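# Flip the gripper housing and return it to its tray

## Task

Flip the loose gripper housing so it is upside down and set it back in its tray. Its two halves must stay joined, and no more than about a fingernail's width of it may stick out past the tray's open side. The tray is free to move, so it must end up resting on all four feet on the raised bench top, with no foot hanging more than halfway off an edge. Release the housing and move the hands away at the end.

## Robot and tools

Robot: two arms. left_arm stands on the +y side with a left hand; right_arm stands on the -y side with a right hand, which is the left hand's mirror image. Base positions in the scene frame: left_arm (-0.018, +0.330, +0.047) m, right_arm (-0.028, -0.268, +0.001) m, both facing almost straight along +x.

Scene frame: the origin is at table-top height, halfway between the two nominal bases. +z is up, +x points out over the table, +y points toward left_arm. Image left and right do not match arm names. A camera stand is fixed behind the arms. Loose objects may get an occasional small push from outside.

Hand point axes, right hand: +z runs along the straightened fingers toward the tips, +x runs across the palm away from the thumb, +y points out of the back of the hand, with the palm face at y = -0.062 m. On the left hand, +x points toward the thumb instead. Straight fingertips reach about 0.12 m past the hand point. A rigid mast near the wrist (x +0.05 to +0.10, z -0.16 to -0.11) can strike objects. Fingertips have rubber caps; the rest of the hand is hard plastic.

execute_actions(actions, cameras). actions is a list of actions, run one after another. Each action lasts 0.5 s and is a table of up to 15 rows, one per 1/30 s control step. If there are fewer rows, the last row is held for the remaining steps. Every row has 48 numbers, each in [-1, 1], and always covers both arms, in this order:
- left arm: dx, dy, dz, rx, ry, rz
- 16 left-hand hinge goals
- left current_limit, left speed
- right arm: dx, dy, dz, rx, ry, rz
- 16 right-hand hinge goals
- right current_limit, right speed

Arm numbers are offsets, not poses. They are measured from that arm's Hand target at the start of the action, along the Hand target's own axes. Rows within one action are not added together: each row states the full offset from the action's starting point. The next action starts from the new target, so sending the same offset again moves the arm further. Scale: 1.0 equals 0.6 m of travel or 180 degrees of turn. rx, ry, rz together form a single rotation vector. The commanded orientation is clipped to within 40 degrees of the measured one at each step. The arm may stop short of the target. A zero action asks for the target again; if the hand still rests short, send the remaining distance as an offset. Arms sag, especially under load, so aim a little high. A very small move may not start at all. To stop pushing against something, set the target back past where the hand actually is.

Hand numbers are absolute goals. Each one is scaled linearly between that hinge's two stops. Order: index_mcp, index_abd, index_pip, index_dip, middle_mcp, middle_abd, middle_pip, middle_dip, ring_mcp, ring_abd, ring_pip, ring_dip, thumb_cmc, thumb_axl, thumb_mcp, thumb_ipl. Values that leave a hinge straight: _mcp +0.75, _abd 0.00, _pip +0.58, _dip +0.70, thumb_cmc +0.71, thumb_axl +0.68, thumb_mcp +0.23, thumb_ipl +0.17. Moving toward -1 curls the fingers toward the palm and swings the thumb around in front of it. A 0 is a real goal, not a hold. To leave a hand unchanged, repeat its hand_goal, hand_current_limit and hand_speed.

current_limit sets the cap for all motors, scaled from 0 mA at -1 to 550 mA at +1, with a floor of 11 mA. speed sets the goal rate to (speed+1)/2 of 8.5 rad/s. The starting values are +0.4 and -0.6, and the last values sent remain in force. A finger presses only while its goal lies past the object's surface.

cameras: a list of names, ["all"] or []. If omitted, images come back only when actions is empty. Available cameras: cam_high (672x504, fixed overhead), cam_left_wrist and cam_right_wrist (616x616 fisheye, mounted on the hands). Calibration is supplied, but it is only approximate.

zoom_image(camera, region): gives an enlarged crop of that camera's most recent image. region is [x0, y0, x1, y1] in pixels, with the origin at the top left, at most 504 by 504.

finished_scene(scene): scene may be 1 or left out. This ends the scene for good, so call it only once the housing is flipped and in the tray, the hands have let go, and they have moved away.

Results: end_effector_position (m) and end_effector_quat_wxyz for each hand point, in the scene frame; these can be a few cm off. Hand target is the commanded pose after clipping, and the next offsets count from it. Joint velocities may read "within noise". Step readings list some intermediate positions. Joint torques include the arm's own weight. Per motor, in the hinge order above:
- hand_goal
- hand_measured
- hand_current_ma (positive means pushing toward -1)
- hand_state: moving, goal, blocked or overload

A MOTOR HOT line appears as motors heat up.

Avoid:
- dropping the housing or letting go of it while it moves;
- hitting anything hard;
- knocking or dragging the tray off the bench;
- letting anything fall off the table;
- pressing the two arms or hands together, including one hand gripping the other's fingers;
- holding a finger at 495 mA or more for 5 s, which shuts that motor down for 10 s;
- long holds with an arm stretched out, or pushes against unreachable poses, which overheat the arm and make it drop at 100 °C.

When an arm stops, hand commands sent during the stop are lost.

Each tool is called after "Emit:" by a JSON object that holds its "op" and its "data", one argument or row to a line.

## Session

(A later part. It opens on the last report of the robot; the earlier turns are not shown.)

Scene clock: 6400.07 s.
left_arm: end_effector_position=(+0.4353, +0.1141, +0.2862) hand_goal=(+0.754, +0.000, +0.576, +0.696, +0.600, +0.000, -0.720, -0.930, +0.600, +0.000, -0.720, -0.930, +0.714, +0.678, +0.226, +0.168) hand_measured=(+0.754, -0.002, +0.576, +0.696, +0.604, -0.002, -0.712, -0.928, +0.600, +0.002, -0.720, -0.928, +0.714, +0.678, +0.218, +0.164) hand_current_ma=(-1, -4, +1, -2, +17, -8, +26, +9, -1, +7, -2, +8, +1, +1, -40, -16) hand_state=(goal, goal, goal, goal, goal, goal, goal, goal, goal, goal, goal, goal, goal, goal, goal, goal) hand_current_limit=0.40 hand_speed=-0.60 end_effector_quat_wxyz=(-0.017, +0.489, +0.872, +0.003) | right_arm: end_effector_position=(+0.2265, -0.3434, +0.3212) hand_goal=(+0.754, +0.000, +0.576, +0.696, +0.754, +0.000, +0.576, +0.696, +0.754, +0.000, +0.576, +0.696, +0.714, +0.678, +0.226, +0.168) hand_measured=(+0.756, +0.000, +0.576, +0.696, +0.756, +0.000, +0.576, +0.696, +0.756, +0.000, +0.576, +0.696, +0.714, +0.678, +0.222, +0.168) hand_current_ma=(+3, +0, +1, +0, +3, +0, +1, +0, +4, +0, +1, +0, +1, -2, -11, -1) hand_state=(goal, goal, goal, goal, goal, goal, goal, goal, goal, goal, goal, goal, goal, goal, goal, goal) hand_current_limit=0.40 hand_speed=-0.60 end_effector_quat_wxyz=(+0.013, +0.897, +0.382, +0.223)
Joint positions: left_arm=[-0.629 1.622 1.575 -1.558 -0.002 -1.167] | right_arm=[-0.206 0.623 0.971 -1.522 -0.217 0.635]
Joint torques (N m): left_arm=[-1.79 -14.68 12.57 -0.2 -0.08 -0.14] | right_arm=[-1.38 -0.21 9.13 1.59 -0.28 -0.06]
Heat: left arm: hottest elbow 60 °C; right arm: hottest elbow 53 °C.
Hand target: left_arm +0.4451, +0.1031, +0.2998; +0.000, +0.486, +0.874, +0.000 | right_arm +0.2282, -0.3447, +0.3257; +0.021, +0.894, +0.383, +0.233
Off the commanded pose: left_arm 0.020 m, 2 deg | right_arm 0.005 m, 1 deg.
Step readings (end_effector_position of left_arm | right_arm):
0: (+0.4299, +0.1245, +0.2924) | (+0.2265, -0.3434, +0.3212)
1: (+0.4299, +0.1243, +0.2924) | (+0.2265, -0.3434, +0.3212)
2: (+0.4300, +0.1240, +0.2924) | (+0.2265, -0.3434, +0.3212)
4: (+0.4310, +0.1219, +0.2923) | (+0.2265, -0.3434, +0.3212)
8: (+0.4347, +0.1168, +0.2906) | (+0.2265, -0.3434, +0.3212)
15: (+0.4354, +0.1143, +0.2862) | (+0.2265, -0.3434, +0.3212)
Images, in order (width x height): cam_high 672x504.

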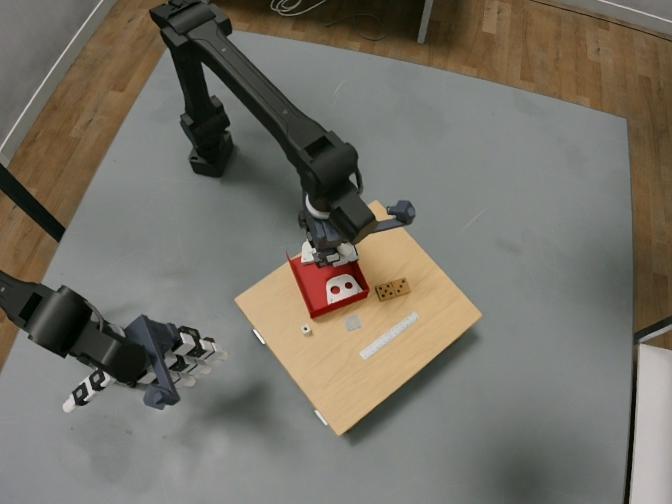

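Emit:
{"op": "execute_actions", "data": {
  "actions": [
    [[-0.008,0,-0.002,0,0,0,0.754,0,0.576,0.696,0.6,0,-0.72,-0.93,0.6,0,-0.72,-0.93,0.714,0.678,0.226,0.168,0.4,-0.6,0,0,0,0,0,0,0.754,0,0.576,0.696,0.754,0,0.576,0.696,0.754,0,0.576,0.696,0.714,0.678,0.226,0.168,0.4,-0.6],[-0.016,0,-0.003,0,0,0,0.754,0,0.576,0.696,0.6,0,-0.72,-0.93,0.6,0,-0.72,-0.93,0.714,0.678,0.226,0.168,0.4,-0.6,0,0,0,0,0,0,0.754,0,0.576,0.696,0.754,0,0.576,0.696,0.754,0,0.576,0.696,0.714,0.678,0.226,0.168,0.4,-0.6]]
  ],
  "cameras": ["cam_high"]
}}

Emit:
{"op": "zoom_image", "data": {
  "camera": "cam_high",
  "region": [270, 210, 400, 330]
}}

Scene clock: 6408.77 s.
left_arm: end_effector_position=(+0.4420, +0.1058, +0.2900) hand_goal=(+0.754, +0.000, +0.576, +0.696, +0.600, +0.000, -0.720, -0.930, +0.600, +0.000, -0.720, -0.930, +0.714, +0.678, +0.226, +0.168) hand_measured=(+0.754, -0.002, +0.576, +0.696, +0.604, -0.002, -0.712, -0.928, +0.600, +0.002, -0.720, -0.928, +0.714, +0.678, +0.218, +0.164) hand_current_ma=(-1, -4, +1, -2, +17, -8, +26, +9, -1, +7, -2, +8, +1, +1, -40, -16) hand_state=(goal, goal, goal, goal, goal, goal, goal, goal, goal, goal, goal, goal, goal, goal, goal, goal) hand_current_limit=0.40 hand_speed=-0.60 end_effector_quat_wxyz=(-0.013, +0.490, +0.872, +0.003) | right_arm: end_effector_position=(+0.2265, -0.3434, +0.3212) hand_goal=(+0.754, +0.000, +0.576, +0.696, +0.754, +0.000, +0.576, +0.696, +0.754, +0.000, +0.576, +0.696, +0.714, +0.678, +0.226, +0.168) hand_measured=(+0.756, +0.000, +0.576, +0.696, +0.756, +0.000, +0.576, +0.696, +0.756, +0.000, +0.576, +0.696, +0.714, +0.678, +0.222, +0.168) hand_current_ma=(+3, +0, +1, +0, +3, +0, +1, +0, +4, +0, +1, +0, +1, -2, -11, -1) hand_state=(goal, goal, goal, goal, goal, goal, goal, goal, goal, goal, goal, goal, goal, goal, goal, goal) hand_current_limit=0.40 hand_speed=-0.60 end_effector_quat_wxyz=(+0.013, +0.897, +0.382, +0.223)
Joint positions: left_arm=[-0.635 1.643 1.61 -1.564 -0.002 -1.17] | right_arm=[-0.206 0.623 0.971 -1.522 -0.217 0.635]
Joint torques (N m): left_arm=[-1.67 -13.92 12.53 -0.12 -0.08 -0.18] | right_arm=[-1.32 0.03 9.17 1.65 -0.26 -0.07]
Heat: left arm: hottest elbow 61 °C; right arm: hottest elbow 53 °C.
Hand target: left_arm +0.4501, +0.0948, +0.3015; +0.000, +0.486, +0.874, +0.001 | right_arm +0.2282, -0.3447, +0.3257; +0.021, +0.894, +0.383, +0.233
Off the commanded pose: left_arm 0.018 m, 2 deg | right_arm 0.005 m, 1 deg.
Step readings (end_effector_position of left_arm | right_arm):
0: (+0.4353, +0.1141, +0.2862) | (+0.2265, -0.3434, +0.3212)
1: (+0.4354, +0.1141, +0.2863) | (+0.2265, -0.3434, +0.3212)
2: (+0.4357, +0.1139, +0.2866) | (+0.2265, -0.3434, +0.3212)
4: (+0.4369, +0.1121, +0.2879) | (+0.2265, -0.3434, +0.3212)
8: (+0.4412, +0.1069, +0.2909) | (+0.2265, -0.3434, +0.3212)
15: (+0.4421, +0.1060, +0.2906) | (+0.2265, -0.3434, +0.3212)
Images, in order (width x height): cam_high 672x504.

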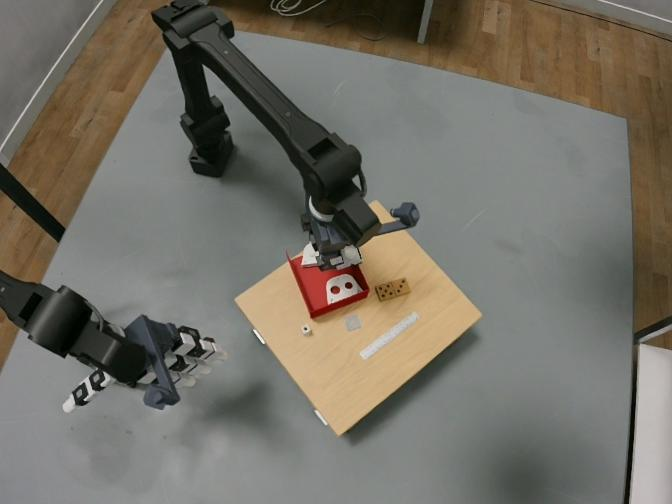

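Scaled by 3.877 from the camera's 672x504 image, which has a finer 960x720 frame.

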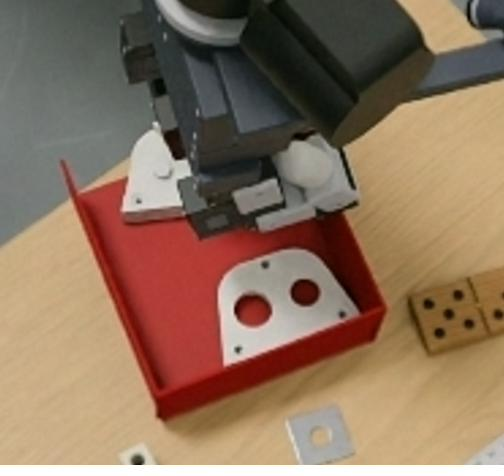

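Emit:
{"op": "execute_actions", "data": {
  "actions": [
    [[-0.006,0,0.002,0,0,0,0.754,0,0.576,0.696,0.6,0,-0.72,-0.93,0.6,0,-0.72,-0.93,0.714,0.678,0.226,0.168,0.4,-0.6,0,0,0,0,0,0,0.754,0,0.576,0.696,0.754,0,0.576,0.696,0.754,0,0.576,0.696,0.714,0.678,0.226,0.168,0.4,-0.6],[-0.012,0,0.003,0,0,0,0.754,0,0.576,0.696,0.6,0,-0.72,-0.93,0.6,0,-0.72,-0.93,0.714,0.678,0.226,0.168,0.4,-0.6,0,0,0,0,0,0,0.754,0,0.576,0.696,0.754,0,0.576,0.696,0.754,0,0.576,0.696,0.714,0.678,0.226,0.168,0.4,-0.6]]
  ],
  "cameras": ["cam_high"]
}}

Emit:
{"op": "zoom_image", "data": {
  "camera": "cam_high",
  "region": [270, 210, 400, 330]
}}

Scene clock: 6415.67 s.
left_arm: end_effector_position=(+0.4456, +0.1000, +0.2877) hand_goal=(+0.754, +0.000, +0.576, +0.696, +0.600, +0.000, -0.720, -0.930, +0.600, +0.000, -0.720, -0.930, +0.714, +0.678, +0.226, +0.168) hand_measured=(+0.754, -0.002, +0.576, +0.696, +0.604, -0.002, -0.712, -0.928, +0.600, +0.002, -0.720, -0.928, +0.714, +0.678, +0.218, +0.164) hand_current_ma=(-1, -4, +1, -2, +17, -8, +26, +9, -1, +7, -2, +8, +1, +1, -40, -16) hand_state=(goal, goal, goal, goal, goal, goal, goal, goal, goal, goal, goal, goal, goal, goal, goal, goal) hand_current_limit=0.40 hand_speed=-0.60 end_effector_quat_wxyz=(-0.014, +0.490, +0.872, +0.003) | right_arm: end_effector_position=(+0.2265, -0.3434, +0.3212) hand_goal=(+0.754, +0.000, +0.576, +0.696, +0.754, +0.000, +0.576, +0.696, +0.754, +0.000, +0.576, +0.696, +0.714, +0.678, +0.226, +0.168) hand_measured=(+0.756, +0.000, +0.576, +0.696, +0.756, +0.000, +0.576, +0.696, +0.756, +0.000, +0.576, +0.696, +0.714, +0.678, +0.222, +0.168) hand_current_ma=(+3, +0, +1, +0, +3, +0, +1, +0, +4, +0, +1, +0, +1, -2, -11, -1) hand_state=(goal, goal, goal, goal, goal, goal, goal, goal, goal, goal, goal, goal, goal, goal, goal, goal) hand_current_limit=0.40 hand_speed=-0.60 end_effector_quat_wxyz=(+0.013, +0.897, +0.382, +0.223)
Joint positions: left_arm=[-0.64 1.661 1.628 -1.565 -0.002 -1.176] | right_arm=[-0.206 0.623 0.971 -1.522 -0.217 0.635]
Joint torques (N m): left_arm=[-1.32 -14.56 12.62 -0.36 -0.1 -0.17] | right_arm=[-1.14 -0.44 9.13 1.57 -0.26 -0.06]
Heat: left arm: hottest elbow 62 °C; right arm: hottest elbow 53 °C.
Hand target: left_arm +0.4539, +0.0887, +0.2996; +0.000, +0.486, +0.874, +0.000 | right_arm +0.2282, -0.3447, +0.3257; +0.021, +0.894, +0.383, +0.233
Off the commanded pose: left_arm 0.018 m, 2 deg | right_arm 0.005 m, 1 deg.
Step readings (end_effector_position of left_arm | right_arm):
0: (+0.4420, +0.1059, +0.2902) | (+0.2265, -0.3434, +0.3212)
1: (+0.4420, +0.1059, +0.2902) | (+0.2265, -0.3434, +0.3212)
2: (+0.4421, +0.1058, +0.2901) | (+0.2265, -0.3434, +0.3212)
4: (+0.4429, +0.1048, +0.2905) | (+0.2265, -0.3434, +0.3212)
8: (+0.4452, +0.1012, +0.2901) | (+0.2265, -0.3434, +0.3212)
15: (+0.4457, +0.0999, +0.2877) | (+0.2265, -0.3434, +0.3212)
Images, in order (width x height): cam_high 672x504.

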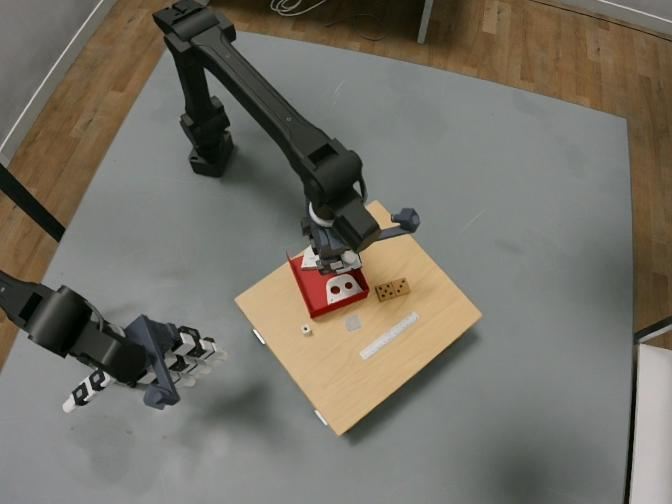

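Scaled by 3.877 from the camera's 672x504 image, which has a finer 960x720 frame.

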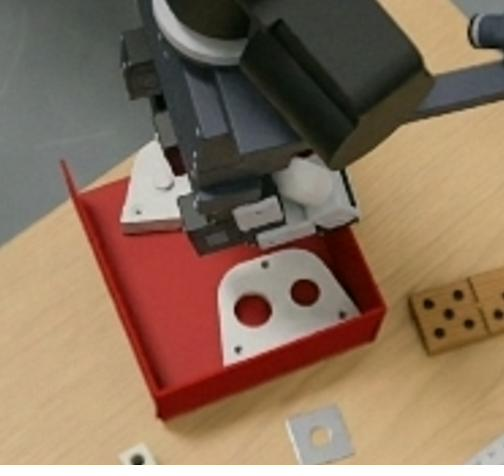

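Emit:
{"op": "execute_actions", "data": {
  "actions": [
    [[0.015,0,-0.02,0,0,0,0.754,0,0.576,0.696,0.6,0,-0.72,-0.93,0.6,0,-0.72,-0.93,0.714,0.678,0.226,0.168,0.4,-0.6,0,0,0,0,0,0,0.754,0,0.576,0.696,0.754,0,0.576,0.696,0.754,0,0.576,0.696,0.714,0.678,0.226,0.168,0.4,-0.6],[0.02,0,-0.06,0,0,0,0.754,0,0.576,0.696,0.6,0,-0.72,-0.93,0.6,0,-0.72,-0.93,0.714,0.678,0.226,0.168,0.4,-0.6,0,0,0,0,0,0,0.754,0,0.576,0.696,0.754,0,0.576,0.696,0.754,0,0.576,0.696,0.714,0.678,0.226,0.168,0.4,-0.6]],
    [[0,0,-0.03,0,0,0,0.754,0,0.576,0.696,0.6,0,-0.72,-0.93,0.6,0,-0.72,-0.93,0.714,0.678,0.226,0.168,0.4,-0.6,0,0,0,0,0,0,0.754,0,0.576,0.696,0.754,0,0.576,0.696,0.754,0,0.576,0.696,0.714,0.678,0.226,0.168,0.4,-0.6]]
  ],
  "cameras": ["cam_left_wrist", "cam_high"]
}}

Emit:
{"op": "zoom_image", "data": {
  "camera": "cam_left_wrist",
  "region": [290, 110, 450, 270]
}}

Emit:
{"op": "zoom_image", "data": {
  "camera": "cam_high",
  "region": [270, 210, 400, 330]
}}

Scene clock: 6432.87 s.
left_arm: end_effector_position=(+0.4420, +0.1026, +0.3265) hand_goal=(+0.754, +0.000, +0.576, +0.696, +0.600, +0.000, -0.720, -0.930, +0.600, +0.000, -0.720, -0.930, +0.714, +0.678, +0.226, +0.168) hand_measured=(+0.754, -0.002, +0.576, +0.696, +0.604, -0.002, -0.712, -0.928, +0.600, +0.002, -0.720, -0.928, +0.714, +0.678, +0.218, +0.164) hand_current_ma=(-1, -4, +1, -2, +17, -8, +26, +9, +0, +7, -2, +8, +1, +1, -40, -16) hand_state=(goal, goal, goal, goal, goal, goal, goal, goal, goal, goal, goal, goal, goal, goal, goal, goal) hand_current_limit=0.40 hand_speed=-0.60 end_effector_quat_wxyz=(-0.017, +0.490, +0.872, +0.003) | right_arm: end_effector_position=(+0.2265, -0.3434, +0.3212) hand_goal=(+0.754, +0.000, +0.576, +0.696, +0.754, +0.000, +0.576, +0.696, +0.754, +0.000, +0.576, +0.696, +0.714, +0.678, +0.226, +0.168) hand_measured=(+0.756, +0.000, +0.576, +0.696, +0.756, +0.000, +0.576, +0.696, +0.756, +0.000, +0.576, +0.696, +0.714, +0.678, +0.222, +0.168) hand_current_ma=(+3, +0, +1, +0, +3, +0, +1, +0, +4, +0, +1, +0, +1, -2, -11, -1) hand_state=(goal, goal, goal, goal, goal, goal, goal, goal, goal, goal, goal, goal, goal, goal, goal, goal) hand_current_limit=0.40 hand_speed=-0.60 end_effector_quat_wxyz=(+0.013, +0.897, +0.382, +0.223)
Joint positions: left_arm=[-0.64 1.655 1.721 -1.671 -0.002 -1.176] | right_arm=[-0.206 0.623 0.971 -1.522 -0.217 0.635]
Joint torques (N m): left_arm=[-1.08 -16.91 12.44 -0.05 -0.22 -0.08] | right_arm=[-0.97 -0.26 9.2 1.61 -0.23 -0.08]
Heat: left arm: hottest elbow 66 °C; right arm: hottest elbow 52 °C.
Hand target: left_arm +0.4476, +0.0988, +0.3536; -0.001, +0.486, +0.874, +0.000 | right_arm +0.2282, -0.3447, +0.3257; +0.021, +0.894, +0.383, +0.233
Off the commanded pose: left_arm 0.028 m, 2 deg | right_arm 0.005 m, 1 deg.
joint sent to its limit (left arm) — joint 4 (wrist pitch), lower limit. The joint targets still meet the commanded pose.
Step readings (end_effector_position of left_arm | right_arm):
0: (+0.4456, +0.1000, +0.2877) | (+0.2265, -0.3434, +0.3212)
1: (+0.4456, +0.1000, +0.2877) | (+0.2265, -0.3434, +0.3212)
2: (+0.4451, +0.1003, +0.2882) | (+0.2265, -0.3434, +0.3212)
4: (+0.4427, +0.1021, +0.2913) | (+0.2265, -0.3434, +0.3212)
8: (+0.4411, +0.1033, +0.3037) | (+0.2265, -0.3434, +0.3212)
15: (+0.4415, +0.1030, +0.3119) | (+0.2265, -0.3434, +0.3212)
16: (+0.4414, +0.1031, +0.3121) | (+0.2265, -0.3434, +0.3212)
17: (+0.4410, +0.1034, +0.3125) | (+0.2265, -0.3434, +0.3212)
19: (+0.4405, +0.1037, +0.3144) | (+0.2265, -0.3434, +0.3212)
23: (+0.4418, +0.1027, +0.3214) | (+0.2265, -0.3434, +0.3212)
30: (+0.4421, +0.1025, +0.3265) | (+0.2265, -0.3434, +0.3212)
camera_calibration:
cam_left_wrist: T_world_to_cam=[[-0.171178, -0.984639, 0.0344179, 0.128009], [-0.612137, 0.133662, 0.779374, -0.0496292], [-0.772002, 0.112343, -0.625614, 0.656658], [0, 0, 0, 1]] pos_world=[0.498474, 0.0589052, 0.445088]
Images, in order (width x height): cam_high 672x504, cam_left_wrist 616x616.

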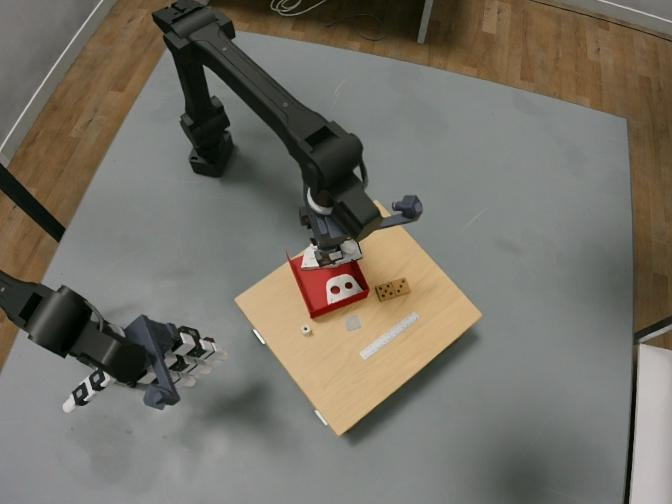

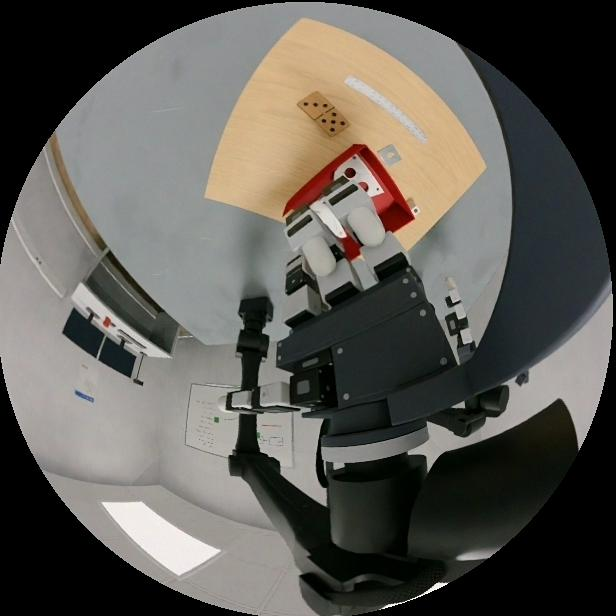

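Scaled by 3.150 from the camera's 616x616 image, which has a finer 880x880 frame.

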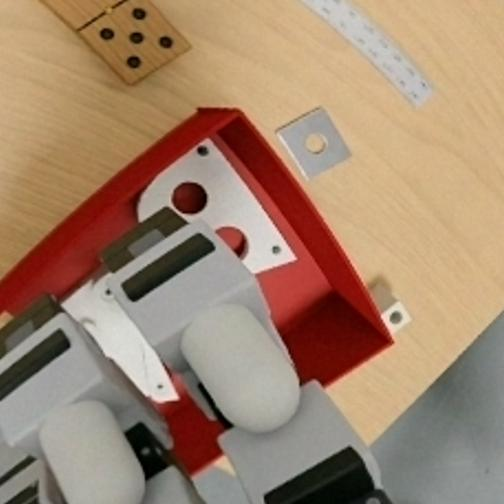

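Scaled by 3.877 from the camera's 672x504 image, which has a finer 960x720 frame.

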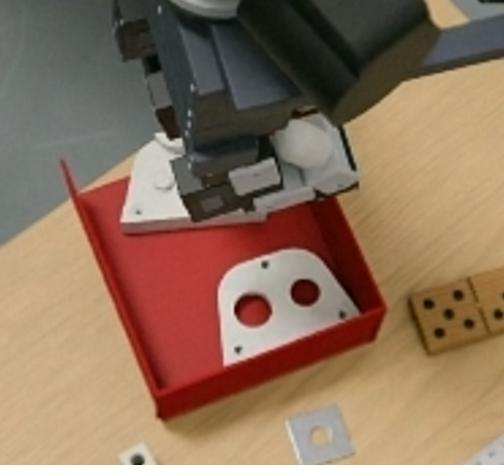

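Emit:
{"op": "zoom_image", "data": {
  "camera": "cam_left_wrist",
  "region": [335, 140, 425, 230]
}}

Scaled by 5.600 from the camera's 616x616 image, which has a finer 880x880 frame.

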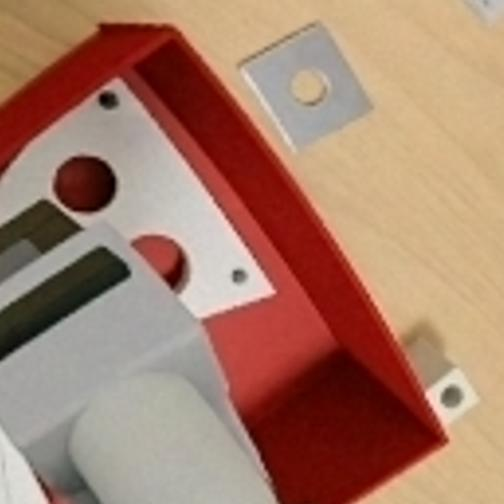

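Emit:
{"op": "zoom_image", "data": {
  "camera": "cam_high",
  "region": [290, 235, 360, 305]
}}

Scaled by 7.200 from the camera's 672x504 image, which has a finer 960x720 frame.

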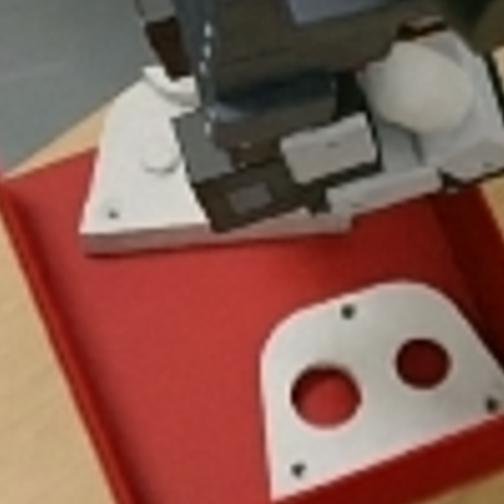

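Emit:
{"op": "execute_actions", "data": {
  "actions": [
    [[-0.02,0.001,-0.011,0,0,0,0.754,0,0.576,0.696,0.6,0,-0.72,-0.93,0.6,0,-0.72,-0.93,0.714,0.678,0.226,0.168,0.4,-0.6,0,0,0,0,0,0,0.754,0,0.576,0.696,0.754,0,0.576,0.696,0.754,0,0.576,0.696,0.714,0.678,0.226,0.168,0.4,-0.6],[-0.04,0.002,-0.011,0,0,0,0.754,0,0.576,0.696,0.6,0,-0.72,-0.93,0.6,0,-0.72,-0.93,0.714,0.678,0.226,0.168,0.4,-0.6,0,0,0,0,0,0,0.754,0,0.576,0.696,0.754,0,0.576,0.696,0.754,0,0.576,0.696,0.714,0.678,0.226,0.168,0.4,-0.6],[-0.058,0.003,-0.011,0,0,0,0.754,0,0.576,0.696,0.6,0,-0.72,-0.93,0.6,0,-0.72,-0.93,0.714,0.678,0.226,0.168,0.4,-0.6,0,0,0,0,0,0,0.754,0,0.576,0.696,0.754,0,0.576,0.696,0.754,0,0.576,0.696,0.714,0.678,0.226,0.168,0.4,-0.6]],
    [[-0.03,0.0014,0,0,0,0,0.754,0,0.576,0.696,0.6,0,-0.72,-0.93,0.6,0,-0.72,-0.93,0.714,0.678,0.226,0.168,0.4,-0.6,0,0,0,0,0,0,0.754,0,0.576,0.696,0.754,0,0.576,0.696,0.754,0,0.576,0.696,0.714,0.678,0.226,0.168,0.4,-0.6],[-0.0572,0.0028,0,0,0,0,0.754,0,0.576,0.696,0.6,0,-0.72,-0.93,0.6,0,-0.72,-0.93,0.714,0.678,0.226,0.168,0.4,-0.6,0,0,0,0,0,0,0.754,0,0.576,0.696,0.754,0,0.576,0.696,0.754,0,0.576,0.696,0.714,0.678,0.226,0.168,0.4,-0.6]]
  ],
  "cameras": ["cam_left_wrist", "cam_high"]
}}

Emit:
{"op": "zoom_image", "data": {
  "camera": "cam_left_wrist",
  "region": [240, 160, 400, 320]
}}

Emit:
{"op": "zoom_image", "data": {
  "camera": "cam_high",
  "region": [270, 210, 400, 330]
}}

Scene clock: 6485.10 s.
left_arm: end_effector_position=(+0.4800, +0.0502, +0.3453) hand_goal=(+0.754, +0.000, +0.576, +0.696, +0.600, +0.000, -0.720, -0.930, +0.600, +0.000, -0.720, -0.930, +0.714, +0.678, +0.226, +0.168) hand_measured=(+0.754, -0.002, +0.576, +0.696, +0.604, -0.002, -0.712, -0.928, +0.600, +0.002, -0.720, -0.928, +0.714, +0.678, +0.218, +0.164) hand_current_ma=(-1, -4, +1, -2, +17, -8, +26, +9, +2, +7, -2, +8, +1, +1, -40, -16) hand_state=(goal, goal, goal, goal, goal, goal, goal, goal, goal, goal, goal, goal, goal, goal, goal, goal) hand_current_limit=0.40 hand_speed=-0.60 end_effector_quat_wxyz=(+0.023, +0.495, +0.869, +0.003) | right_arm: end_effector_position=(+0.2265, -0.3434, +0.3212) hand_goal=(+0.754, +0.000, +0.576, +0.696, +0.754, +0.000, +0.576, +0.696, +0.754, +0.000, +0.576, +0.696, +0.714, +0.678, +0.226, +0.168) hand_measured=(+0.756, +0.000, +0.576, +0.696, +0.756, +0.000, +0.576, +0.696, +0.756, +0.000, +0.576, +0.696, +0.714, +0.678, +0.222, +0.168) hand_current_ma=(+3, +0, +1, +0, +3, +0, +1, +0, +4, +0, +1, +0, +1, -2, -11, -1) hand_state=(goal, goal, goal, goal, goal, goal, goal, goal, goal, goal, goal, goal, goal, goal, goal, goal) hand_current_limit=0.40 hand_speed=-0.60 end_effector_quat_wxyz=(+0.013, +0.897, +0.382, +0.223)
Joint positions: left_arm=[-0.68 1.778 1.929 -1.677 -0.013 -1.203] | right_arm=[-0.206 0.623 0.971 -1.522 -0.217 0.635]
Joint torques (N m): left_arm=[-1.49 -16.67 12.6 0.21 -0.27 -0.09] | right_arm=[-1.38 -0.32 9.17 1.62 -0.27 -0.07]
Heat: left arm: hottest elbow 63 °C; right arm: hottest elbow 52 °C.
Hand target: left_arm +0.4870, +0.0420, +0.3603; +0.000, +0.486, +0.874, +0.000 | right_arm +0.2282, -0.3447, +0.3257; +0.021, +0.894, +0.383, +0.233
Off the commanded pose: left_arm 0.018 m, 3 deg | right_arm 0.005 m, 1 deg.
joint sent to its limit (left arm) — joint 4 (wrist pitch), lower limit. The joint targets are off in orientation, not in position.
Step readings (end_effector_position of left_arm | right_arm):
0: (+0.4420, +0.1026, +0.3265) | (+0.2265, -0.3434, +0.3212)
1: (+0.4422, +0.1026, +0.3267) | (+0.2265, -0.3434, +0.3212)
2: (+0.4425, +0.1024, +0.3276) | (+0.2265, -0.3434, +0.3212)
4: (+0.4446, +0.1003, +0.3319) | (+0.2265, -0.3434, +0.3212)
8: (+0.4553, +0.0883, +0.3487) | (+0.2265, -0.3434, +0.3212)
15: (+0.4589, +0.0802, +0.3539) | (+0.2265, -0.3434, +0.3212)
16: (+0.4590, +0.0795, +0.3529) | (+0.2265, -0.3434, +0.3212)
17: (+0.4599, +0.0782, +0.3520) | (+0.2265, -0.3434, +0.3212)
19: (+0.4643, +0.0718, +0.3521) | (+0.2265, -0.3434, +0.3212)
23: (+0.4768, +0.0577, +0.3508) | (+0.2265, -0.3434, +0.3212)
30: (+0.4791, +0.0515, +0.3420) | (+0.2265, -0.3434, +0.3212)
camera_calibration:
cam_left_wrist: T_world_to_cam=[[-0.185596, -0.980786, 0.0601028, 0.0801637], [-0.662573, 0.17008, 0.729431, 0.00551828], [-0.725638, 0.0955569, -0.681409, 0.701469], [0, 0, 0, 1]] pos_world=[0.527547, 0.0106547, 0.469144]
Images, in order (width x height): cam_high 672x504, cam_left_wrist 616x616.

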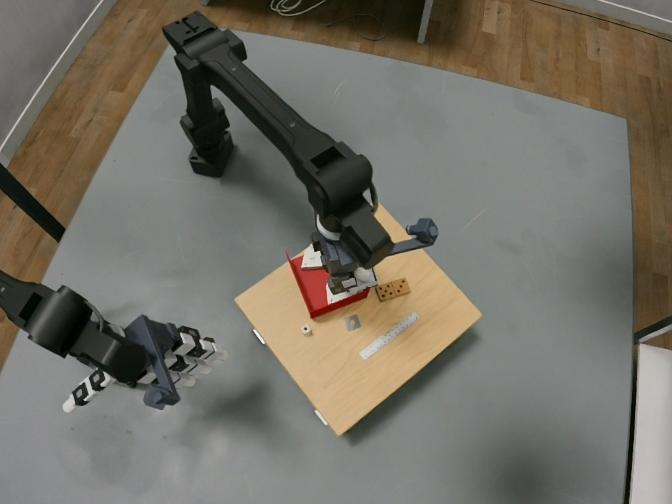

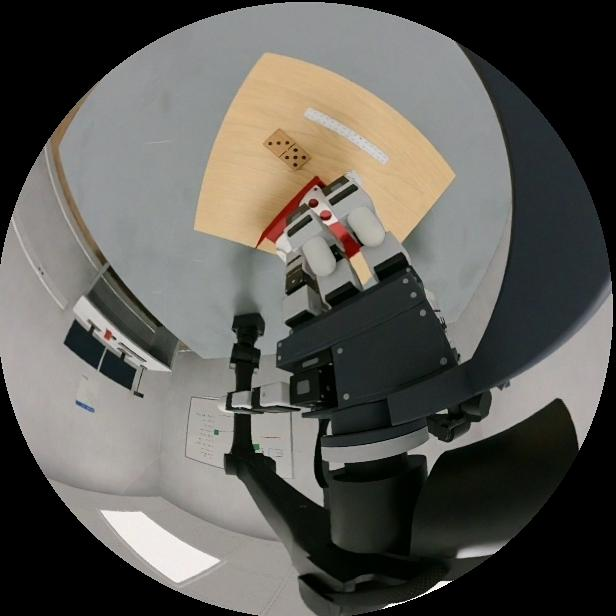

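Scaled by 3.150 from the camera's 616x616 image, which has a finer 880x880 frame.

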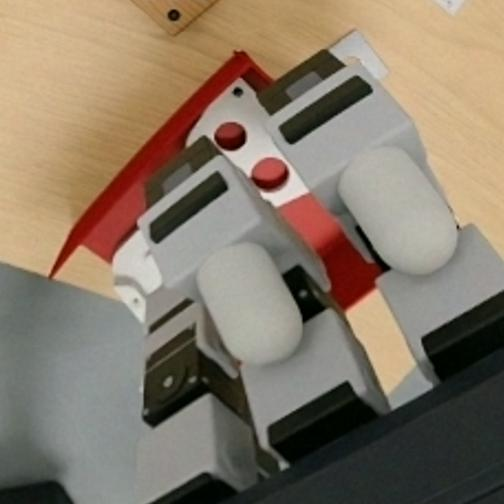

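Scaled by 3.877 from the camera's 672x504 image, which has a finer 960x720 frame.

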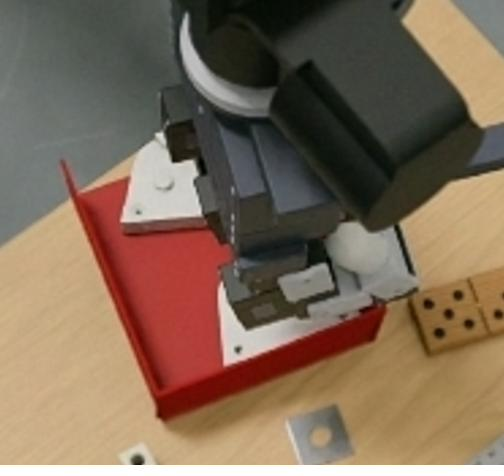

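Emit:
{"op": "execute_actions", "data": {
  "actions": [
    [[0,0,0.02,0,0,0,0.754,0,0.576,0.696,0.6,0,-0.72,-0.93,0.6,0,-0.72,-0.93,0.714,0.678,0.226,0.168,0.4,-0.6,0,0,0,0,0,0,0.754,0,0.576,0.696,0.754,0,0.576,0.696,0.754,0,0.576,0.696,0.714,0.678,0.226,0.168,0.4,-0.6],[0,0,0.045,0,0,0,0.754,0,0.576,0.696,0.6,0,-0.72,-0.93,0.6,0,-0.72,-0.93,0.714,0.678,0.226,0.168,0.4,-0.6,0,0,0,0,0,0,0.754,0,0.576,0.696,0.754,0,0.576,0.696,0.754,0,0.576,0.696,0.714,0.678,0.226,0.168,0.4,-0.6],[0,0,0.06,0,0,0,0.754,0,0.576,0.696,0.6,0,-0.72,-0.93,0.6,0,-0.72,-0.93,0.714,0.678,0.226,0.168,0.4,-0.6,0,0,0,0,0,0,0.754,0,0.576,0.696,0.754,0,0.576,0.696,0.754,0,0.576,0.696,0.714,0.678,0.226,0.168,0.4,-0.6]]
  ],
  "cameras": []
}}

Scene clock: 6493.07 s.
left_arm: end_effector_position=(+0.4843, +0.0453, +0.3213) hand_goal=(+0.754, +0.000, +0.576, +0.696, +0.600, +0.000, -0.720, -0.930, +0.600, +0.000, -0.720, -0.930, +0.714, +0.678, +0.226, +0.168) hand_measured=(+0.754, -0.002, +0.576, +0.696, +0.604, -0.002, -0.712, -0.928, +0.600, +0.002, -0.720, -0.928, +0.714, +0.678, +0.218, +0.164) hand_current_ma=(-1, -4, +1, -2, +17, -8, +26, +9, +2, +7, -2, +8, +1, +1, -40, -16) hand_state=(goal, goal, goal, goal, goal, goal, goal, goal, goal, goal, goal, goal, goal, goal, goal, goal) hand_current_limit=0.40 hand_speed=-0.60 end_effector_quat_wxyz=(+0.001, +0.493, +0.870, +0.003) | right_arm: end_effector_position=(+0.2265, -0.3434, +0.3212) hand_goal=(+0.754, +0.000, +0.576, +0.696, +0.754, +0.000, +0.576, +0.696, +0.754, +0.000, +0.576, +0.696, +0.714, +0.678, +0.226, +0.168) hand_measured=(+0.756, +0.000, +0.576, +0.696, +0.756, +0.000, +0.576, +0.696, +0.756, +0.000, +0.576, +0.696, +0.714, +0.678, +0.222, +0.168) hand_current_ma=(+3, +0, +1, +0, +3, +0, +1, +0, +4, +0, +1, +0, +1, -2, -11, -1) hand_state=(goal, goal, goal, goal, goal, goal, goal, goal, goal, goal, goal, goal, goal, goal, goal, goal) hand_current_limit=0.40 hand_speed=-0.60 end_effector_quat_wxyz=(+0.013, +0.897, +0.382, +0.223)
Joint positions: left_arm=[-0.68 1.821 1.929 -1.677 -0.006 -1.207] | right_arm=[-0.206 0.623 0.971 -1.522 -0.217 0.635]
Joint torques (N m): left_arm=[-0.73 -16.91 10.22 0.03 -0.02 -0.15] | right_arm=[-1.61 -0.44 9.16 1.69 -0.25 -0.06]
Heat: left arm: hottest elbow 63 °C; right arm: hottest elbow 52 °C.
Hand target: left_arm +0.4870, +0.0420, +0.3243; +0.000, +0.486, +0.874, +0.001 | right_arm +0.2282, -0.3447, +0.3257; +0.021, +0.894, +0.383, +0.233
Off the commanded pose: left_arm 0.005 m, 1 deg | right_arm 0.005 m, 1 deg.
joint sent to its limit (left arm) — joint 4 (wrist pitch), lower limit. The joint targets still meet the commanded pose.
Step readings (end_effector_position of left_arm | right_arm):
0: (+0.4800, +0.0502, +0.3453) | (+0.2265, -0.3434, +0.3212)
1: (+0.4800, +0.0502, +0.3453) | (+0.2265, -0.3434, +0.3212)
2: (+0.4800, +0.0502, +0.3453) | (+0.2265, -0.3434, +0.3212)
4: (+0.4801, +0.0499, +0.3442) | (+0.2265, -0.3434, +0.3212)
8: (+0.4811, +0.0481, +0.3369) | (+0.2265, -0.3434, +0.3212)
15: (+0.4841, +0.0454, +0.3222) | (+0.2265, -0.3434, +0.3212)
No camera images: "cameras" was empty.

Emit:
{"op": "execute_actions", "data": {
  "actions": [
    [[-0.01,-0.008,0,0,0,0,0.754,0,0.576,0.696,0.6,0,-0.72,-0.93,0.6,0,-0.72,-0.93,0.714,0.678,0.226,0.168,0.4,-0.6,0,0,0,0,0,0,0.754,0,0.576,0.696,0.754,0,0.576,0.696,0.754,0,0.576,0.696,0.714,0.678,0.226,0.168,0.4,-0.6],[-0.01,-0.008,0.02,0,0,0,0.754,0,0.576,0.696,0.6,0,-0.72,-0.93,0.6,0,-0.72,-0.93,0.714,0.678,0.226,0.168,0.4,-0.6,0,0,0,0,0,0,0.754,0,0.576,0.696,0.754,0,0.576,0.696,0.754,0,0.576,0.696,0.714,0.678,0.226,0.168,0.4,-0.6]]
  ],
  "cameras": ["cam_left_wrist"]
}}

Emit:
{"op": "zoom_image", "data": {
  "camera": "cam_left_wrist",
  "region": [240, 160, 400, 320]
}}

Scene clock: 6501.70 s.
left_arm: end_effector_position=(+0.4834, +0.0431, +0.3157) hand_goal=(+0.754, +0.000, +0.576, +0.696, +0.600, +0.000, -0.720, -0.930, +0.600, +0.000, -0.720, -0.930, +0.714, +0.678, +0.226, +0.168) hand_measured=(+0.754, -0.002, +0.576, +0.696, +0.604, -0.002, -0.712, -0.928, +0.600, +0.002, -0.720, -0.928, +0.714, +0.678, +0.218, +0.164) hand_current_ma=(-1, -4, +1, -2, +17, -8, +26, +9, +2, +7, -2, +8, +1, +1, -40, -16) hand_state=(goal, goal, goal, goal, goal, goal, goal, goal, goal, goal, goal, goal, goal, goal, goal, goal) hand_current_limit=0.40 hand_speed=-0.60 end_effector_quat_wxyz=(-0.004, +0.490, +0.872, +0.002) | right_arm: end_effector_position=(+0.2265, -0.3434, +0.3212) hand_goal=(+0.754, +0.000, +0.576, +0.696, +0.754, +0.000, +0.576, +0.696, +0.754, +0.000, +0.576, +0.696, +0.714, +0.678, +0.226, +0.168) hand_measured=(+0.756, +0.000, +0.576, +0.696, +0.756, +0.000, +0.576, +0.696, +0.756, +0.000, +0.576, +0.696, +0.714, +0.678, +0.222, +0.168) hand_current_ma=(+3, +0, +1, +0, +3, +0, +1, +0, +4, +0, +1, +0, +1, -2, -11, -1) hand_state=(goal, goal, goal, goal, goal, goal, goal, goal, goal, goal, goal, goal, goal, goal, goal, goal) hand_current_limit=0.40 hand_speed=-0.60 end_effector_quat_wxyz=(+0.013, +0.897, +0.382, +0.223)
Joint positions: left_arm=[-0.683 1.831 1.929 -1.677 -0.003 -1.219] | right_arm=[-0.206 0.623 0.971 -1.522 -0.217 0.635]
Joint torques (N m): left_arm=[-2.2 -16.5 9.69 0.32 -0.04 -0.17] | right_arm=[-1.2 -0.15 9.16 1.59 -0.26 -0.06]
Heat: left arm: hottest elbow 62 °C; right arm: hottest elbow 52 °C.
Hand target: left_arm +0.4861, +0.0344, +0.3122; +0.000, +0.486, +0.874, +0.000 | right_arm +0.2282, -0.3447, +0.3257; +0.021, +0.894, +0.383, +0.233
Off the commanded pose: left_arm 0.010 m, 1 deg | right_arm 0.005 m, 1 deg.
Step readings (end_effector_position of left_arm | right_arm):
0: (+0.4842, +0.0453, +0.3213) | (+0.2265, -0.3434, +0.3212)
1: (+0.4842, +0.0453, +0.3213) | (+0.2265, -0.3434, +0.3212)
2: (+0.4842, +0.0453, +0.3213) | (+0.2265, -0.3434, +0.3212)
4: (+0.4839, +0.0453, +0.3212) | (+0.2265, -0.3434, +0.3212)
8: (+0.4831, +0.0441, +0.3199) | (+0.2265, -0.3434, +0.3212)
15: (+0.4833, +0.0431, +0.3163) | (+0.2265, -0.3434, +0.3212)
camera_calibration:
cam_left_wrist: T_world_to_cam=[[-0.171629, -0.984161, 0.0443843, 0.0739188], [-0.628929, 0.144134, 0.763986, 0.00460103], [-0.758282, 0.103208, -0.643705, 0.687896], [0, 0, 0, 1]] pos_world=[0.5372, 0.00108861, 0.436006]
Images, in order (width x height): cam_left_wrist 616x616.

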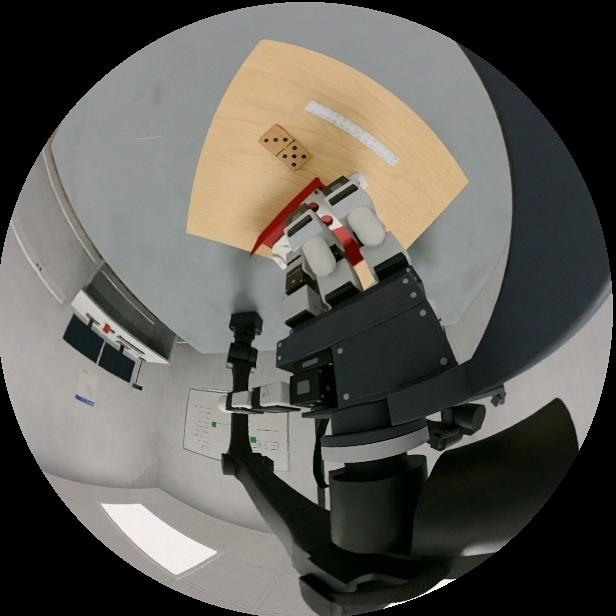

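Scaled by 3.150 from the camera's 616x616 image, which has a finer 880x880 frame.

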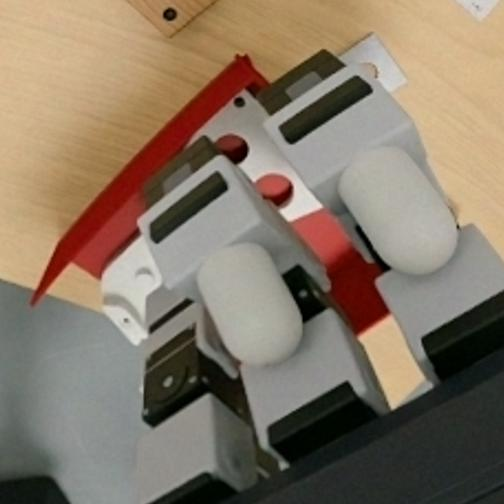

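Emit:
{"op": "execute_actions", "data": {
  "actions": [
    [[-0.008,-0.001,0.01,0,0,0,0.754,0,0.576,0.696,0.6,0,-0.72,-0.93,0.6,0,-0.72,-0.93,0.714,0.678,0.226,0.168,0.4,-0.6,0,0,0,0,0,0,0.754,0,0.576,0.696,0.754,0,0.576,0.696,0.754,0,0.576,0.696,0.714,0.678,0.226,0.168,0.4,-0.6],[-0.008,-0.001,0.025,0,0,0,0.754,0,0.576,0.696,0.6,0,-0.72,-0.93,0.6,0,-0.72,-0.93,0.714,0.678,0.226,0.168,0.4,-0.6,0,0,0,0,0,0,0.754,0,0.576,0.696,0.754,0,0.576,0.696,0.754,0,0.576,0.696,0.714,0.678,0.226,0.168,0.4,-0.6]]
  ],
  "cameras": []
}}

Scene clock: 6508.20 s.
left_arm: end_effector_position=(+0.4883, +0.0367, +0.3070) hand_goal=(+0.754, +0.000, +0.576, +0.696, +0.600, +0.000, -0.720, -0.930, +0.600, +0.000, -0.720, -0.930, +0.714, +0.678, +0.226, +0.168) hand_measured=(+0.754, -0.002, +0.576, +0.696, +0.604, -0.002, -0.712, -0.928, +0.600, +0.002, -0.720, -0.928, +0.714, +0.678, +0.218, +0.164) hand_current_ma=(-1, -4, +1, -2, +17, -8, +26, +9, +2, +7, -2, +8, +1, +1, -40, -16) hand_state=(goal, goal, goal, goal, goal, goal, goal, goal, goal, goal, goal, goal, goal, goal, goal, goal) hand_current_limit=0.40 hand_speed=-0.60 end_effector_quat_wxyz=(+0.004, +0.490, +0.872, +0.001) | right_arm: end_effector_position=(+0.2265, -0.3434, +0.3212) hand_goal=(+0.754, +0.000, +0.576, +0.696, +0.754, +0.000, +0.576, +0.696, +0.754, +0.000, +0.576, +0.696, +0.714, +0.678, +0.226, +0.168) hand_measured=(+0.756, +0.000, +0.576, +0.696, +0.756, +0.000, +0.576, +0.696, +0.756, +0.000, +0.576, +0.696, +0.714, +0.678, +0.222, +0.168) hand_current_ma=(+3, +0, +1, +0, +3, +0, +1, +0, +4, +0, +1, +0, +1, -2, -11, -1) hand_state=(goal, goal, goal, goal, goal, goal, goal, goal, goal, goal, goal, goal, goal, goal, goal, goal) hand_current_limit=0.40 hand_speed=-0.60 end_effector_quat_wxyz=(+0.013, +0.897, +0.382, +0.223)
Joint positions: left_arm=[-0.687 1.841 1.92 -1.643 -0.003 -1.222] | right_arm=[-0.206 0.623 0.971 -1.522 -0.217 0.635]
Joint torques (N m): left_arm=[-2.14 -17.14 8.7 0.64 -0.08 -0.14] | right_arm=[-1.32 -0.21 9.2 1.62 -0.25 -0.08]
Heat: left arm: hottest elbow 61 °C; right arm: hottest elbow 52 °C.
Hand target: left_arm +0.4882, +0.0301, +0.2974; +0.000, +0.486, +0.874, +0.000 | right_arm +0.2282, -0.3447, +0.3257; +0.021, +0.894, +0.383, +0.233
Off the commanded pose: left_arm 0.012 m, 1 deg | right_arm 0.005 m, 1 deg.
Step readings (end_effector_position of left_arm | right_arm):
0: (+0.4833, +0.0431, +0.3157) | (+0.2265, -0.3434, +0.3212)
1: (+0.4833, +0.0431, +0.3157) | (+0.2265, -0.3434, +0.3212)
2: (+0.4834, +0.0427, +0.3157) | (+0.2265, -0.3434, +0.3212)
4: (+0.4847, +0.0409, +0.3155) | (+0.2265, -0.3434, +0.3212)
8: (+0.4877, +0.0377, +0.3132) | (+0.2265, -0.3434, +0.3212)
15: (+0.4880, +0.0368, +0.3075) | (+0.2265, -0.3434, +0.3212)
No camera images: "cameras" was empty.

Emit:
{"op": "execute_actions", "data": {
  "actions": [
    [[0.012,-0.008,0.008,0,0,0,0.754,0,0.576,0.696,0.6,0,-0.72,-0.93,0.6,0,-0.72,-0.93,0.714,0.678,0.226,0.168,0.4,-0.6,0,0,0,0,0,0,0.754,0,0.576,0.696,0.754,0,0.576,0.696,0.754,0,0.576,0.696,0.714,0.678,0.226,0.168,0.4,-0.6],[0.012,-0.008,0.01,0,0,0,0.754,0,0.576,0.696,0.6,0,-0.72,-0.93,0.6,0,-0.72,-0.93,0.714,0.678,0.226,0.168,0.4,-0.6,0,0,0,0,0,0,0.754,0,0.576,0.696,0.754,0,0.576,0.696,0.754,0,0.576,0.696,0.714,0.678,0.226,0.168,0.4,-0.6]]
  ],
  "cameras": ["cam_left_wrist"]
}}

Emit:
{"op": "zoom_image", "data": {
  "camera": "cam_left_wrist",
  "region": [240, 160, 400, 320]
}}

Scene clock: 6517.63 s.
left_arm: end_effector_position=(+0.4832, +0.0379, +0.2899) hand_goal=(+0.754, +0.000, +0.576, +0.696, +0.600, +0.000, -0.720, -0.930, +0.600, +0.000, -0.720, -0.930, +0.714, +0.678, +0.226, +0.168) hand_measured=(+0.752, -0.004, +0.576, +0.696, +0.604, -0.002, -0.712, -0.928, +0.600, +0.002, -0.720, -0.928, +0.714, +0.678, +0.218, +0.164) hand_current_ma=(-7, -10, +0, -2, +17, -8, +26, +9, +2, +7, -1, +8, +1, +1, -40, -16) hand_state=(goal, goal, goal, goal, goal, goal, goal, goal, goal, goal, goal, goal, goal, goal, goal, goal) hand_current_limit=0.40 hand_speed=-0.60 end_effector_quat_wxyz=(-0.006, +0.490, +0.872, +0.003) | right_arm: end_effector_position=(+0.2265, -0.3434, +0.3212) hand_goal=(+0.754, +0.000, +0.576, +0.696, +0.754, +0.000, +0.576, +0.696, +0.754, +0.000, +0.576, +0.696, +0.714, +0.678, +0.226, +0.168) hand_measured=(+0.756, +0.000, +0.576, +0.696, +0.756, +0.000, +0.576, +0.696, +0.756, +0.000, +0.576, +0.696, +0.714, +0.678, +0.222, +0.168) hand_current_ma=(+3, +0, +1, +0, +3, +0, +1, +0, +4, +0, +1, +0, +1, -2, -11, -1) hand_state=(goal, goal, goal, goal, goal, goal, goal, goal, goal, goal, goal, goal, goal, goal, goal, goal) hand_current_limit=0.40 hand_speed=-0.60 end_effector_quat_wxyz=(+0.013, +0.897, +0.382, +0.223)
Joint positions: left_arm=[-0.69 1.838 1.872 -1.617 -0.003 -1.226] | right_arm=[-0.206 0.623 0.971 -1.522 -0.217 0.635]
Joint torques (N m): left_arm=[-1.73 -19.14 8.29 0.49 -0.04 -0.14] | right_arm=[-1.32 0.15 9.16 1.65 -0.25 -0.06]
Heat: left arm: hottest elbow 62 °C; right arm: hottest elbow 52 °C.
Hand target: left_arm +0.4803, +0.0337, +0.2913; +0.000, +0.486, +0.874, +0.001 | right_arm +0.2282, -0.3447, +0.3257; +0.021, +0.894, +0.383, +0.233
Off the commanded pose: left_arm 0.005 m, 1 deg | right_arm 0.005 m, 1 deg.
Step readings (end_effector_position of left_arm | right_arm):
0: (+0.4880, +0.0363, +0.3070) | (+0.2265, -0.3434, +0.3212)
1: (+0.4880, +0.0363, +0.3067) | (+0.2265, -0.3434, +0.3212)
2: (+0.4879, +0.0364, +0.3053) | (+0.2265, -0.3434, +0.3212)
4: (+0.4871, +0.0362, +0.3009) | (+0.2265, -0.3434, +0.3212)
8: (+0.4830, +0.0384, +0.2891) | (+0.2265, -0.3434, +0.3212)
15: (+0.4832, +0.0379, +0.2899) | (+0.2265, -0.3434, +0.3212)
camera_calibration:
cam_left_wrist: T_world_to_cam=[[-0.171131, -0.984322, 0.0427083, 0.0702179], [-0.626284, 0.142142, 0.766528, 0.0229728], [-0.760581, 0.104429, -0.64079, 0.671845], [0, 0, 0, 1]] pos_world=[0.537396, -0.00430848, 0.409903]
Images, in order (width x height): cam_left_wrist 616x616.

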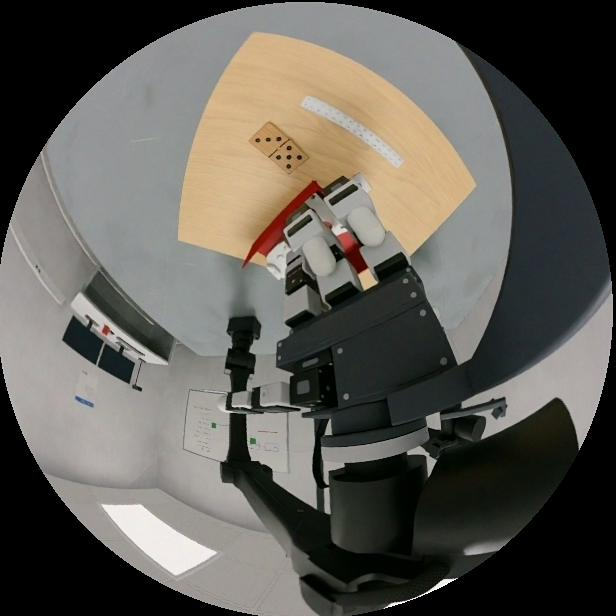

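Scaled by 3.150 from the camera's 616x616 image, which has a finer 880x880 frame.

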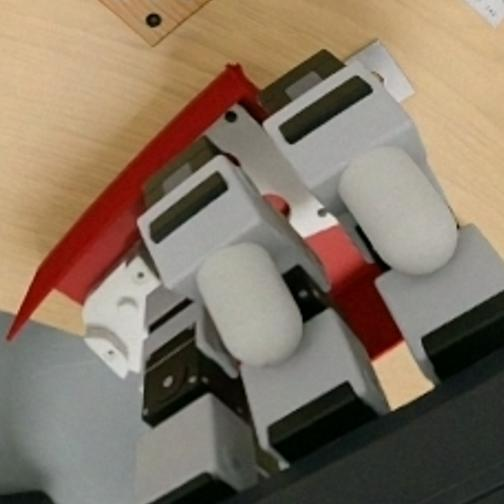

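Emit:
{"op": "execute_actions", "data": {
  "actions": [
    [[0.012,0.002,0,0,0,0,0.754,0,0.576,0.696,0.6,0,-0.72,-0.93,0.6,0,-0.72,-0.93,0.714,0.678,0.226,0.168,0.4,-0.6,0,0,0,0,0,0,0.754,0,0.576,0.696,0.754,0,0.576,0.696,0.754,0,0.576,0.696,0.714,0.678,0.226,0.168,0.4,-0.6],[0.024,0.005,0,0,0,0,0.754,0,0.576,0.696,0.6,0,-0.72,-0.93,0.6,0,-0.72,-0.93,0.714,0.678,0.226,0.168,0.4,-0.6,0,0,0,0,0,0,0.754,0,0.576,0.696,0.754,0,0.576,0.696,0.754,0,0.576,0.696,0.714,0.678,0.226,0.168,0.4,-0.6],[0.034,0.006,0,0,0,0,0.754,0,0.576,0.696,0.6,0,-0.72,-0.93,0.6,0,-0.72,-0.93,0.714,0.678,0.226,0.168,0.4,-0.6,0,0,0,0,0,0,0.754,0,0.576,0.696,0.754,0,0.576,0.696,0.754,0,0.576,0.696,0.714,0.678,0.226,0.168,0.4,-0.6]]
  ],
  "cameras": ["cam_high"]
}}

Emit:
{"op": "zoom_image", "data": {
  "camera": "cam_high",
  "region": [290, 235, 360, 305]
}}

Scene clock: 6526.23 s.
left_arm: end_effector_position=(+0.4716, +0.0481, +0.2893) hand_goal=(+0.754, +0.000, +0.576, +0.696, +0.600, +0.000, -0.720, -0.930, +0.600, +0.000, -0.720, -0.930, +0.714, +0.678, +0.226, +0.168) hand_measured=(+0.748, -0.012, +0.574, +0.696, +0.604, -0.002, -0.712, -0.928, +0.600, +0.002, -0.720, -0.928, +0.714, +0.678, +0.218, +0.164) hand_current_ma=(-24, -40, -8, -3, +17, -8, +26, +9, +2, +7, -1, +8, +1, +1, -40, -16) hand_state=(goal, goal, goal, goal, goal, goal, goal, goal, goal, goal, goal, goal, goal, goal, goal, goal) hand_current_limit=0.40 hand_speed=-0.60 end_effector_quat_wxyz=(-0.004, +0.489, +0.872, +0.002) | right_arm: end_effector_position=(+0.2265, -0.3434, +0.3212) hand_goal=(+0.754, +0.000, +0.576, +0.696, +0.754, +0.000, +0.576, +0.696, +0.754, +0.000, +0.576, +0.696, +0.714, +0.678, +0.226, +0.168) hand_measured=(+0.756, +0.000, +0.576, +0.696, +0.756, +0.000, +0.576, +0.696, +0.756, +0.000, +0.576, +0.696, +0.714, +0.678, +0.222, +0.168) hand_current_ma=(+3, +0, +1, +0, +3, +0, +1, +0, +4, +0, +1, +0, +1, -2, -11, -1) hand_state=(goal, goal, goal, goal, goal, goal, goal, goal, goal, goal, goal, goal, goal, goal, goal, goal) hand_current_limit=0.40 hand_speed=-0.60 end_effector_quat_wxyz=(+0.013, +0.897, +0.382, +0.223)
Joint positions: left_arm=[-0.689 1.792 1.805 -1.593 -0.003 -1.226] | right_arm=[-0.206 0.623 0.971 -1.522 -0.217 0.635]
Joint torques (N m): left_arm=[-0.5 -18.08 7.97 0.47 -0.04 0.06] | right_arm=[-1.38 -0.26 9.14 1.65 -0.27 -0.05]
Heat: left arm: hottest elbow 60 °C; right arm: hottest elbow 52 °C.
Hand target: left_arm +0.4726, +0.0530, +0.2912; +0.000, +0.486, +0.874, +0.001 | right_arm +0.2282, -0.3447, +0.3257; +0.021, +0.894, +0.383, +0.233
Off the commanded pose: left_arm 0.005 m, 1 deg | right_arm 0.005 m, 1 deg.
Step readings (end_effector_position of left_arm | right_arm):
0: (+0.4832, +0.0379, +0.2899) | (+0.2265, -0.3434, +0.3212)
1: (+0.4832, +0.0379, +0.2899) | (+0.2265, -0.3434, +0.3212)
2: (+0.4830, +0.0380, +0.2892) | (+0.2265, -0.3434, +0.3212)
4: (+0.4814, +0.0393, +0.2891) | (+0.2265, -0.3434, +0.3212)
8: (+0.4736, +0.0461, +0.2892) | (+0.2265, -0.3434, +0.3212)
15: (+0.4716, +0.0481, +0.2893) | (+0.2265, -0.3434, +0.3212)
Images, in order (width x height): cam_high 672x504.

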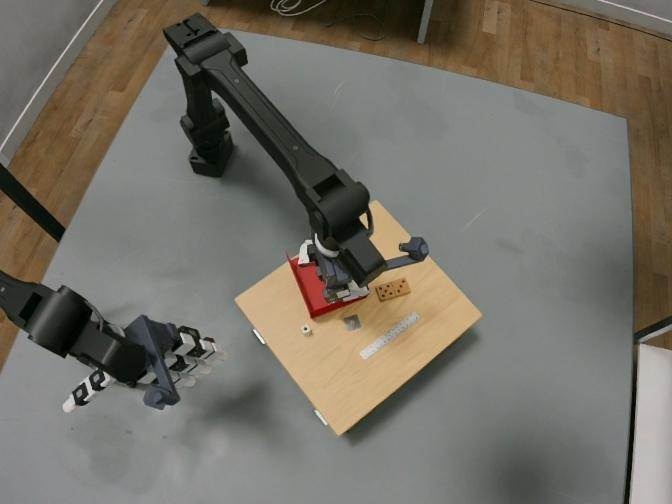

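Scaled by 7.200 from the camera's 672x504 image, which has a finer 960x720 frame.

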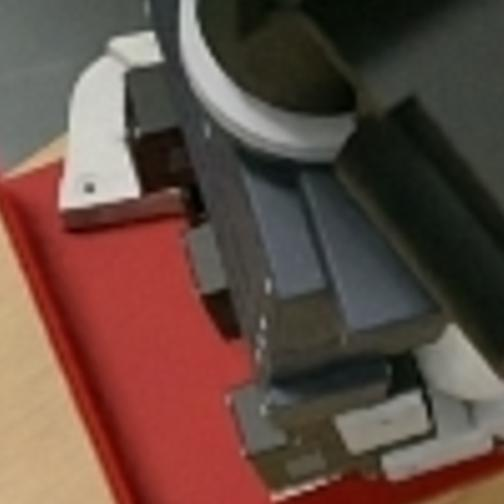

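Emit:
{"op": "execute_actions", "data": {
  "actions": [
    [[-0.012,0.008,0,0,0,0,0.754,0,0.576,0.696,0.6,0,-0.72,-0.93,0.6,0,-0.72,-0.93,0.714,0.678,0.226,0.168,0.4,-0.6,0,0,0,0,0,0,0.754,0,0.576,0.696,0.754,0,0.576,0.696,0.754,0,0.576,0.696,0.714,0.678,0.226,0.168,0.4,-0.6],[-0.018,0.03,0,0,0,0,0.754,0,0.576,0.696,0.6,0,-0.72,-0.93,0.6,0,-0.72,-0.93,0.714,0.678,0.226,0.168,0.4,-0.6,0,0,0,0,0,0,0.754,0,0.576,0.696,0.754,0,0.576,0.696,0.754,0,0.576,0.696,0.714,0.678,0.226,0.168,0.4,-0.6]]
  ],
  "cameras": []
}}

Scene clock: 6543.10 s.
left_arm: end_effector_position=(+0.4794, +0.0571, +0.2888) hand_goal=(+0.754, +0.000, +0.576, +0.696, +0.600, +0.000, -0.720, -0.930, +0.600, +0.000, -0.720, -0.930, +0.714, +0.678, +0.226, +0.168) hand_measured=(+0.772, -0.012, +0.588, +0.702, +0.604, -0.002, -0.712, -0.928, +0.600, +0.002, -0.720, -0.928, +0.714, +0.678, +0.218, +0.164) hand_current_ma=(+77, -41, +44, +20, +17, -8, +26, +9, +2, +7, -1, +8, +1, +1, -40, -16) hand_state=(goal, goal, goal, goal, goal, goal, goal, goal, goal, goal, goal, goal, goal, goal, goal, goal) hand_current_limit=0.40 hand_speed=-0.60 end_effector_quat_wxyz=(-0.005, +0.481, +0.876, +0.000) | right_arm: end_effector_position=(+0.2265, -0.3434, +0.3212) hand_goal=(+0.754, +0.000, +0.576, +0.696, +0.754, +0.000, +0.576, +0.696, +0.754, +0.000, +0.576, +0.696, +0.714, +0.678, +0.226, +0.168) hand_measured=(+0.756, +0.000, +0.576, +0.696, +0.756, +0.000, +0.576, +0.696, +0.756, +0.000, +0.576, +0.696, +0.714, +0.678, +0.222, +0.168) hand_current_ma=(+3, +0, +1, +0, +3, +0, +1, +0, +4, +0, +1, +0, +1, -2, -11, -1) hand_state=(goal, goal, goal, goal, goal, goal, goal, goal, goal, goal, goal, goal, goal, goal, goal, goal) hand_current_limit=0.40 hand_speed=-0.60 end_effector_quat_wxyz=(+0.013, +0.897, +0.382, +0.223)
Joint positions: left_arm=[-0.666 1.798 1.813 -1.596 0.002 -1.221] | right_arm=[-0.206 0.623 0.971 -1.522 -0.217 0.635]
Joint torques (N m): left_arm=[-0.62 -15.79 12.3 -0.28 -0.3 0.24] | right_arm=[-1.67 -0.26 9.24 1.68 -0.26 -0.08]
Heat: left arm: hottest elbow 59 °C; right arm: hottest elbow 52 °C.
Hand target: left_arm +0.4935, +0.0532, +0.2912; +0.000, +0.486, +0.874, +0.000 | right_arm +0.2282, -0.3447, +0.3257; +0.021, +0.894, +0.383, +0.233
Off the commanded pose: left_arm 0.015 m, 1 deg | right_arm 0.005 m, 1 deg.
Step readings (end_effector_position of left_arm | right_arm):
0: (+0.4714, +0.0482, +0.2890) | (+0.2265, -0.3434, +0.3212)
1: (+0.4714, +0.0482, +0.2890) | (+0.2265, -0.3434, +0.3212)
2: (+0.4715, +0.0484, +0.2890) | (+0.2265, -0.3434, +0.3212)
4: (+0.4719, +0.0491, +0.2889) | (+0.2265, -0.3434, +0.3212)
8: (+0.4754, +0.0535, +0.2894) | (+0.2265, -0.3434, +0.3212)
15: (+0.4794, +0.0571, +0.2889) | (+0.2265, -0.3434, +0.3212)
No camera images: "cameras" was empty.


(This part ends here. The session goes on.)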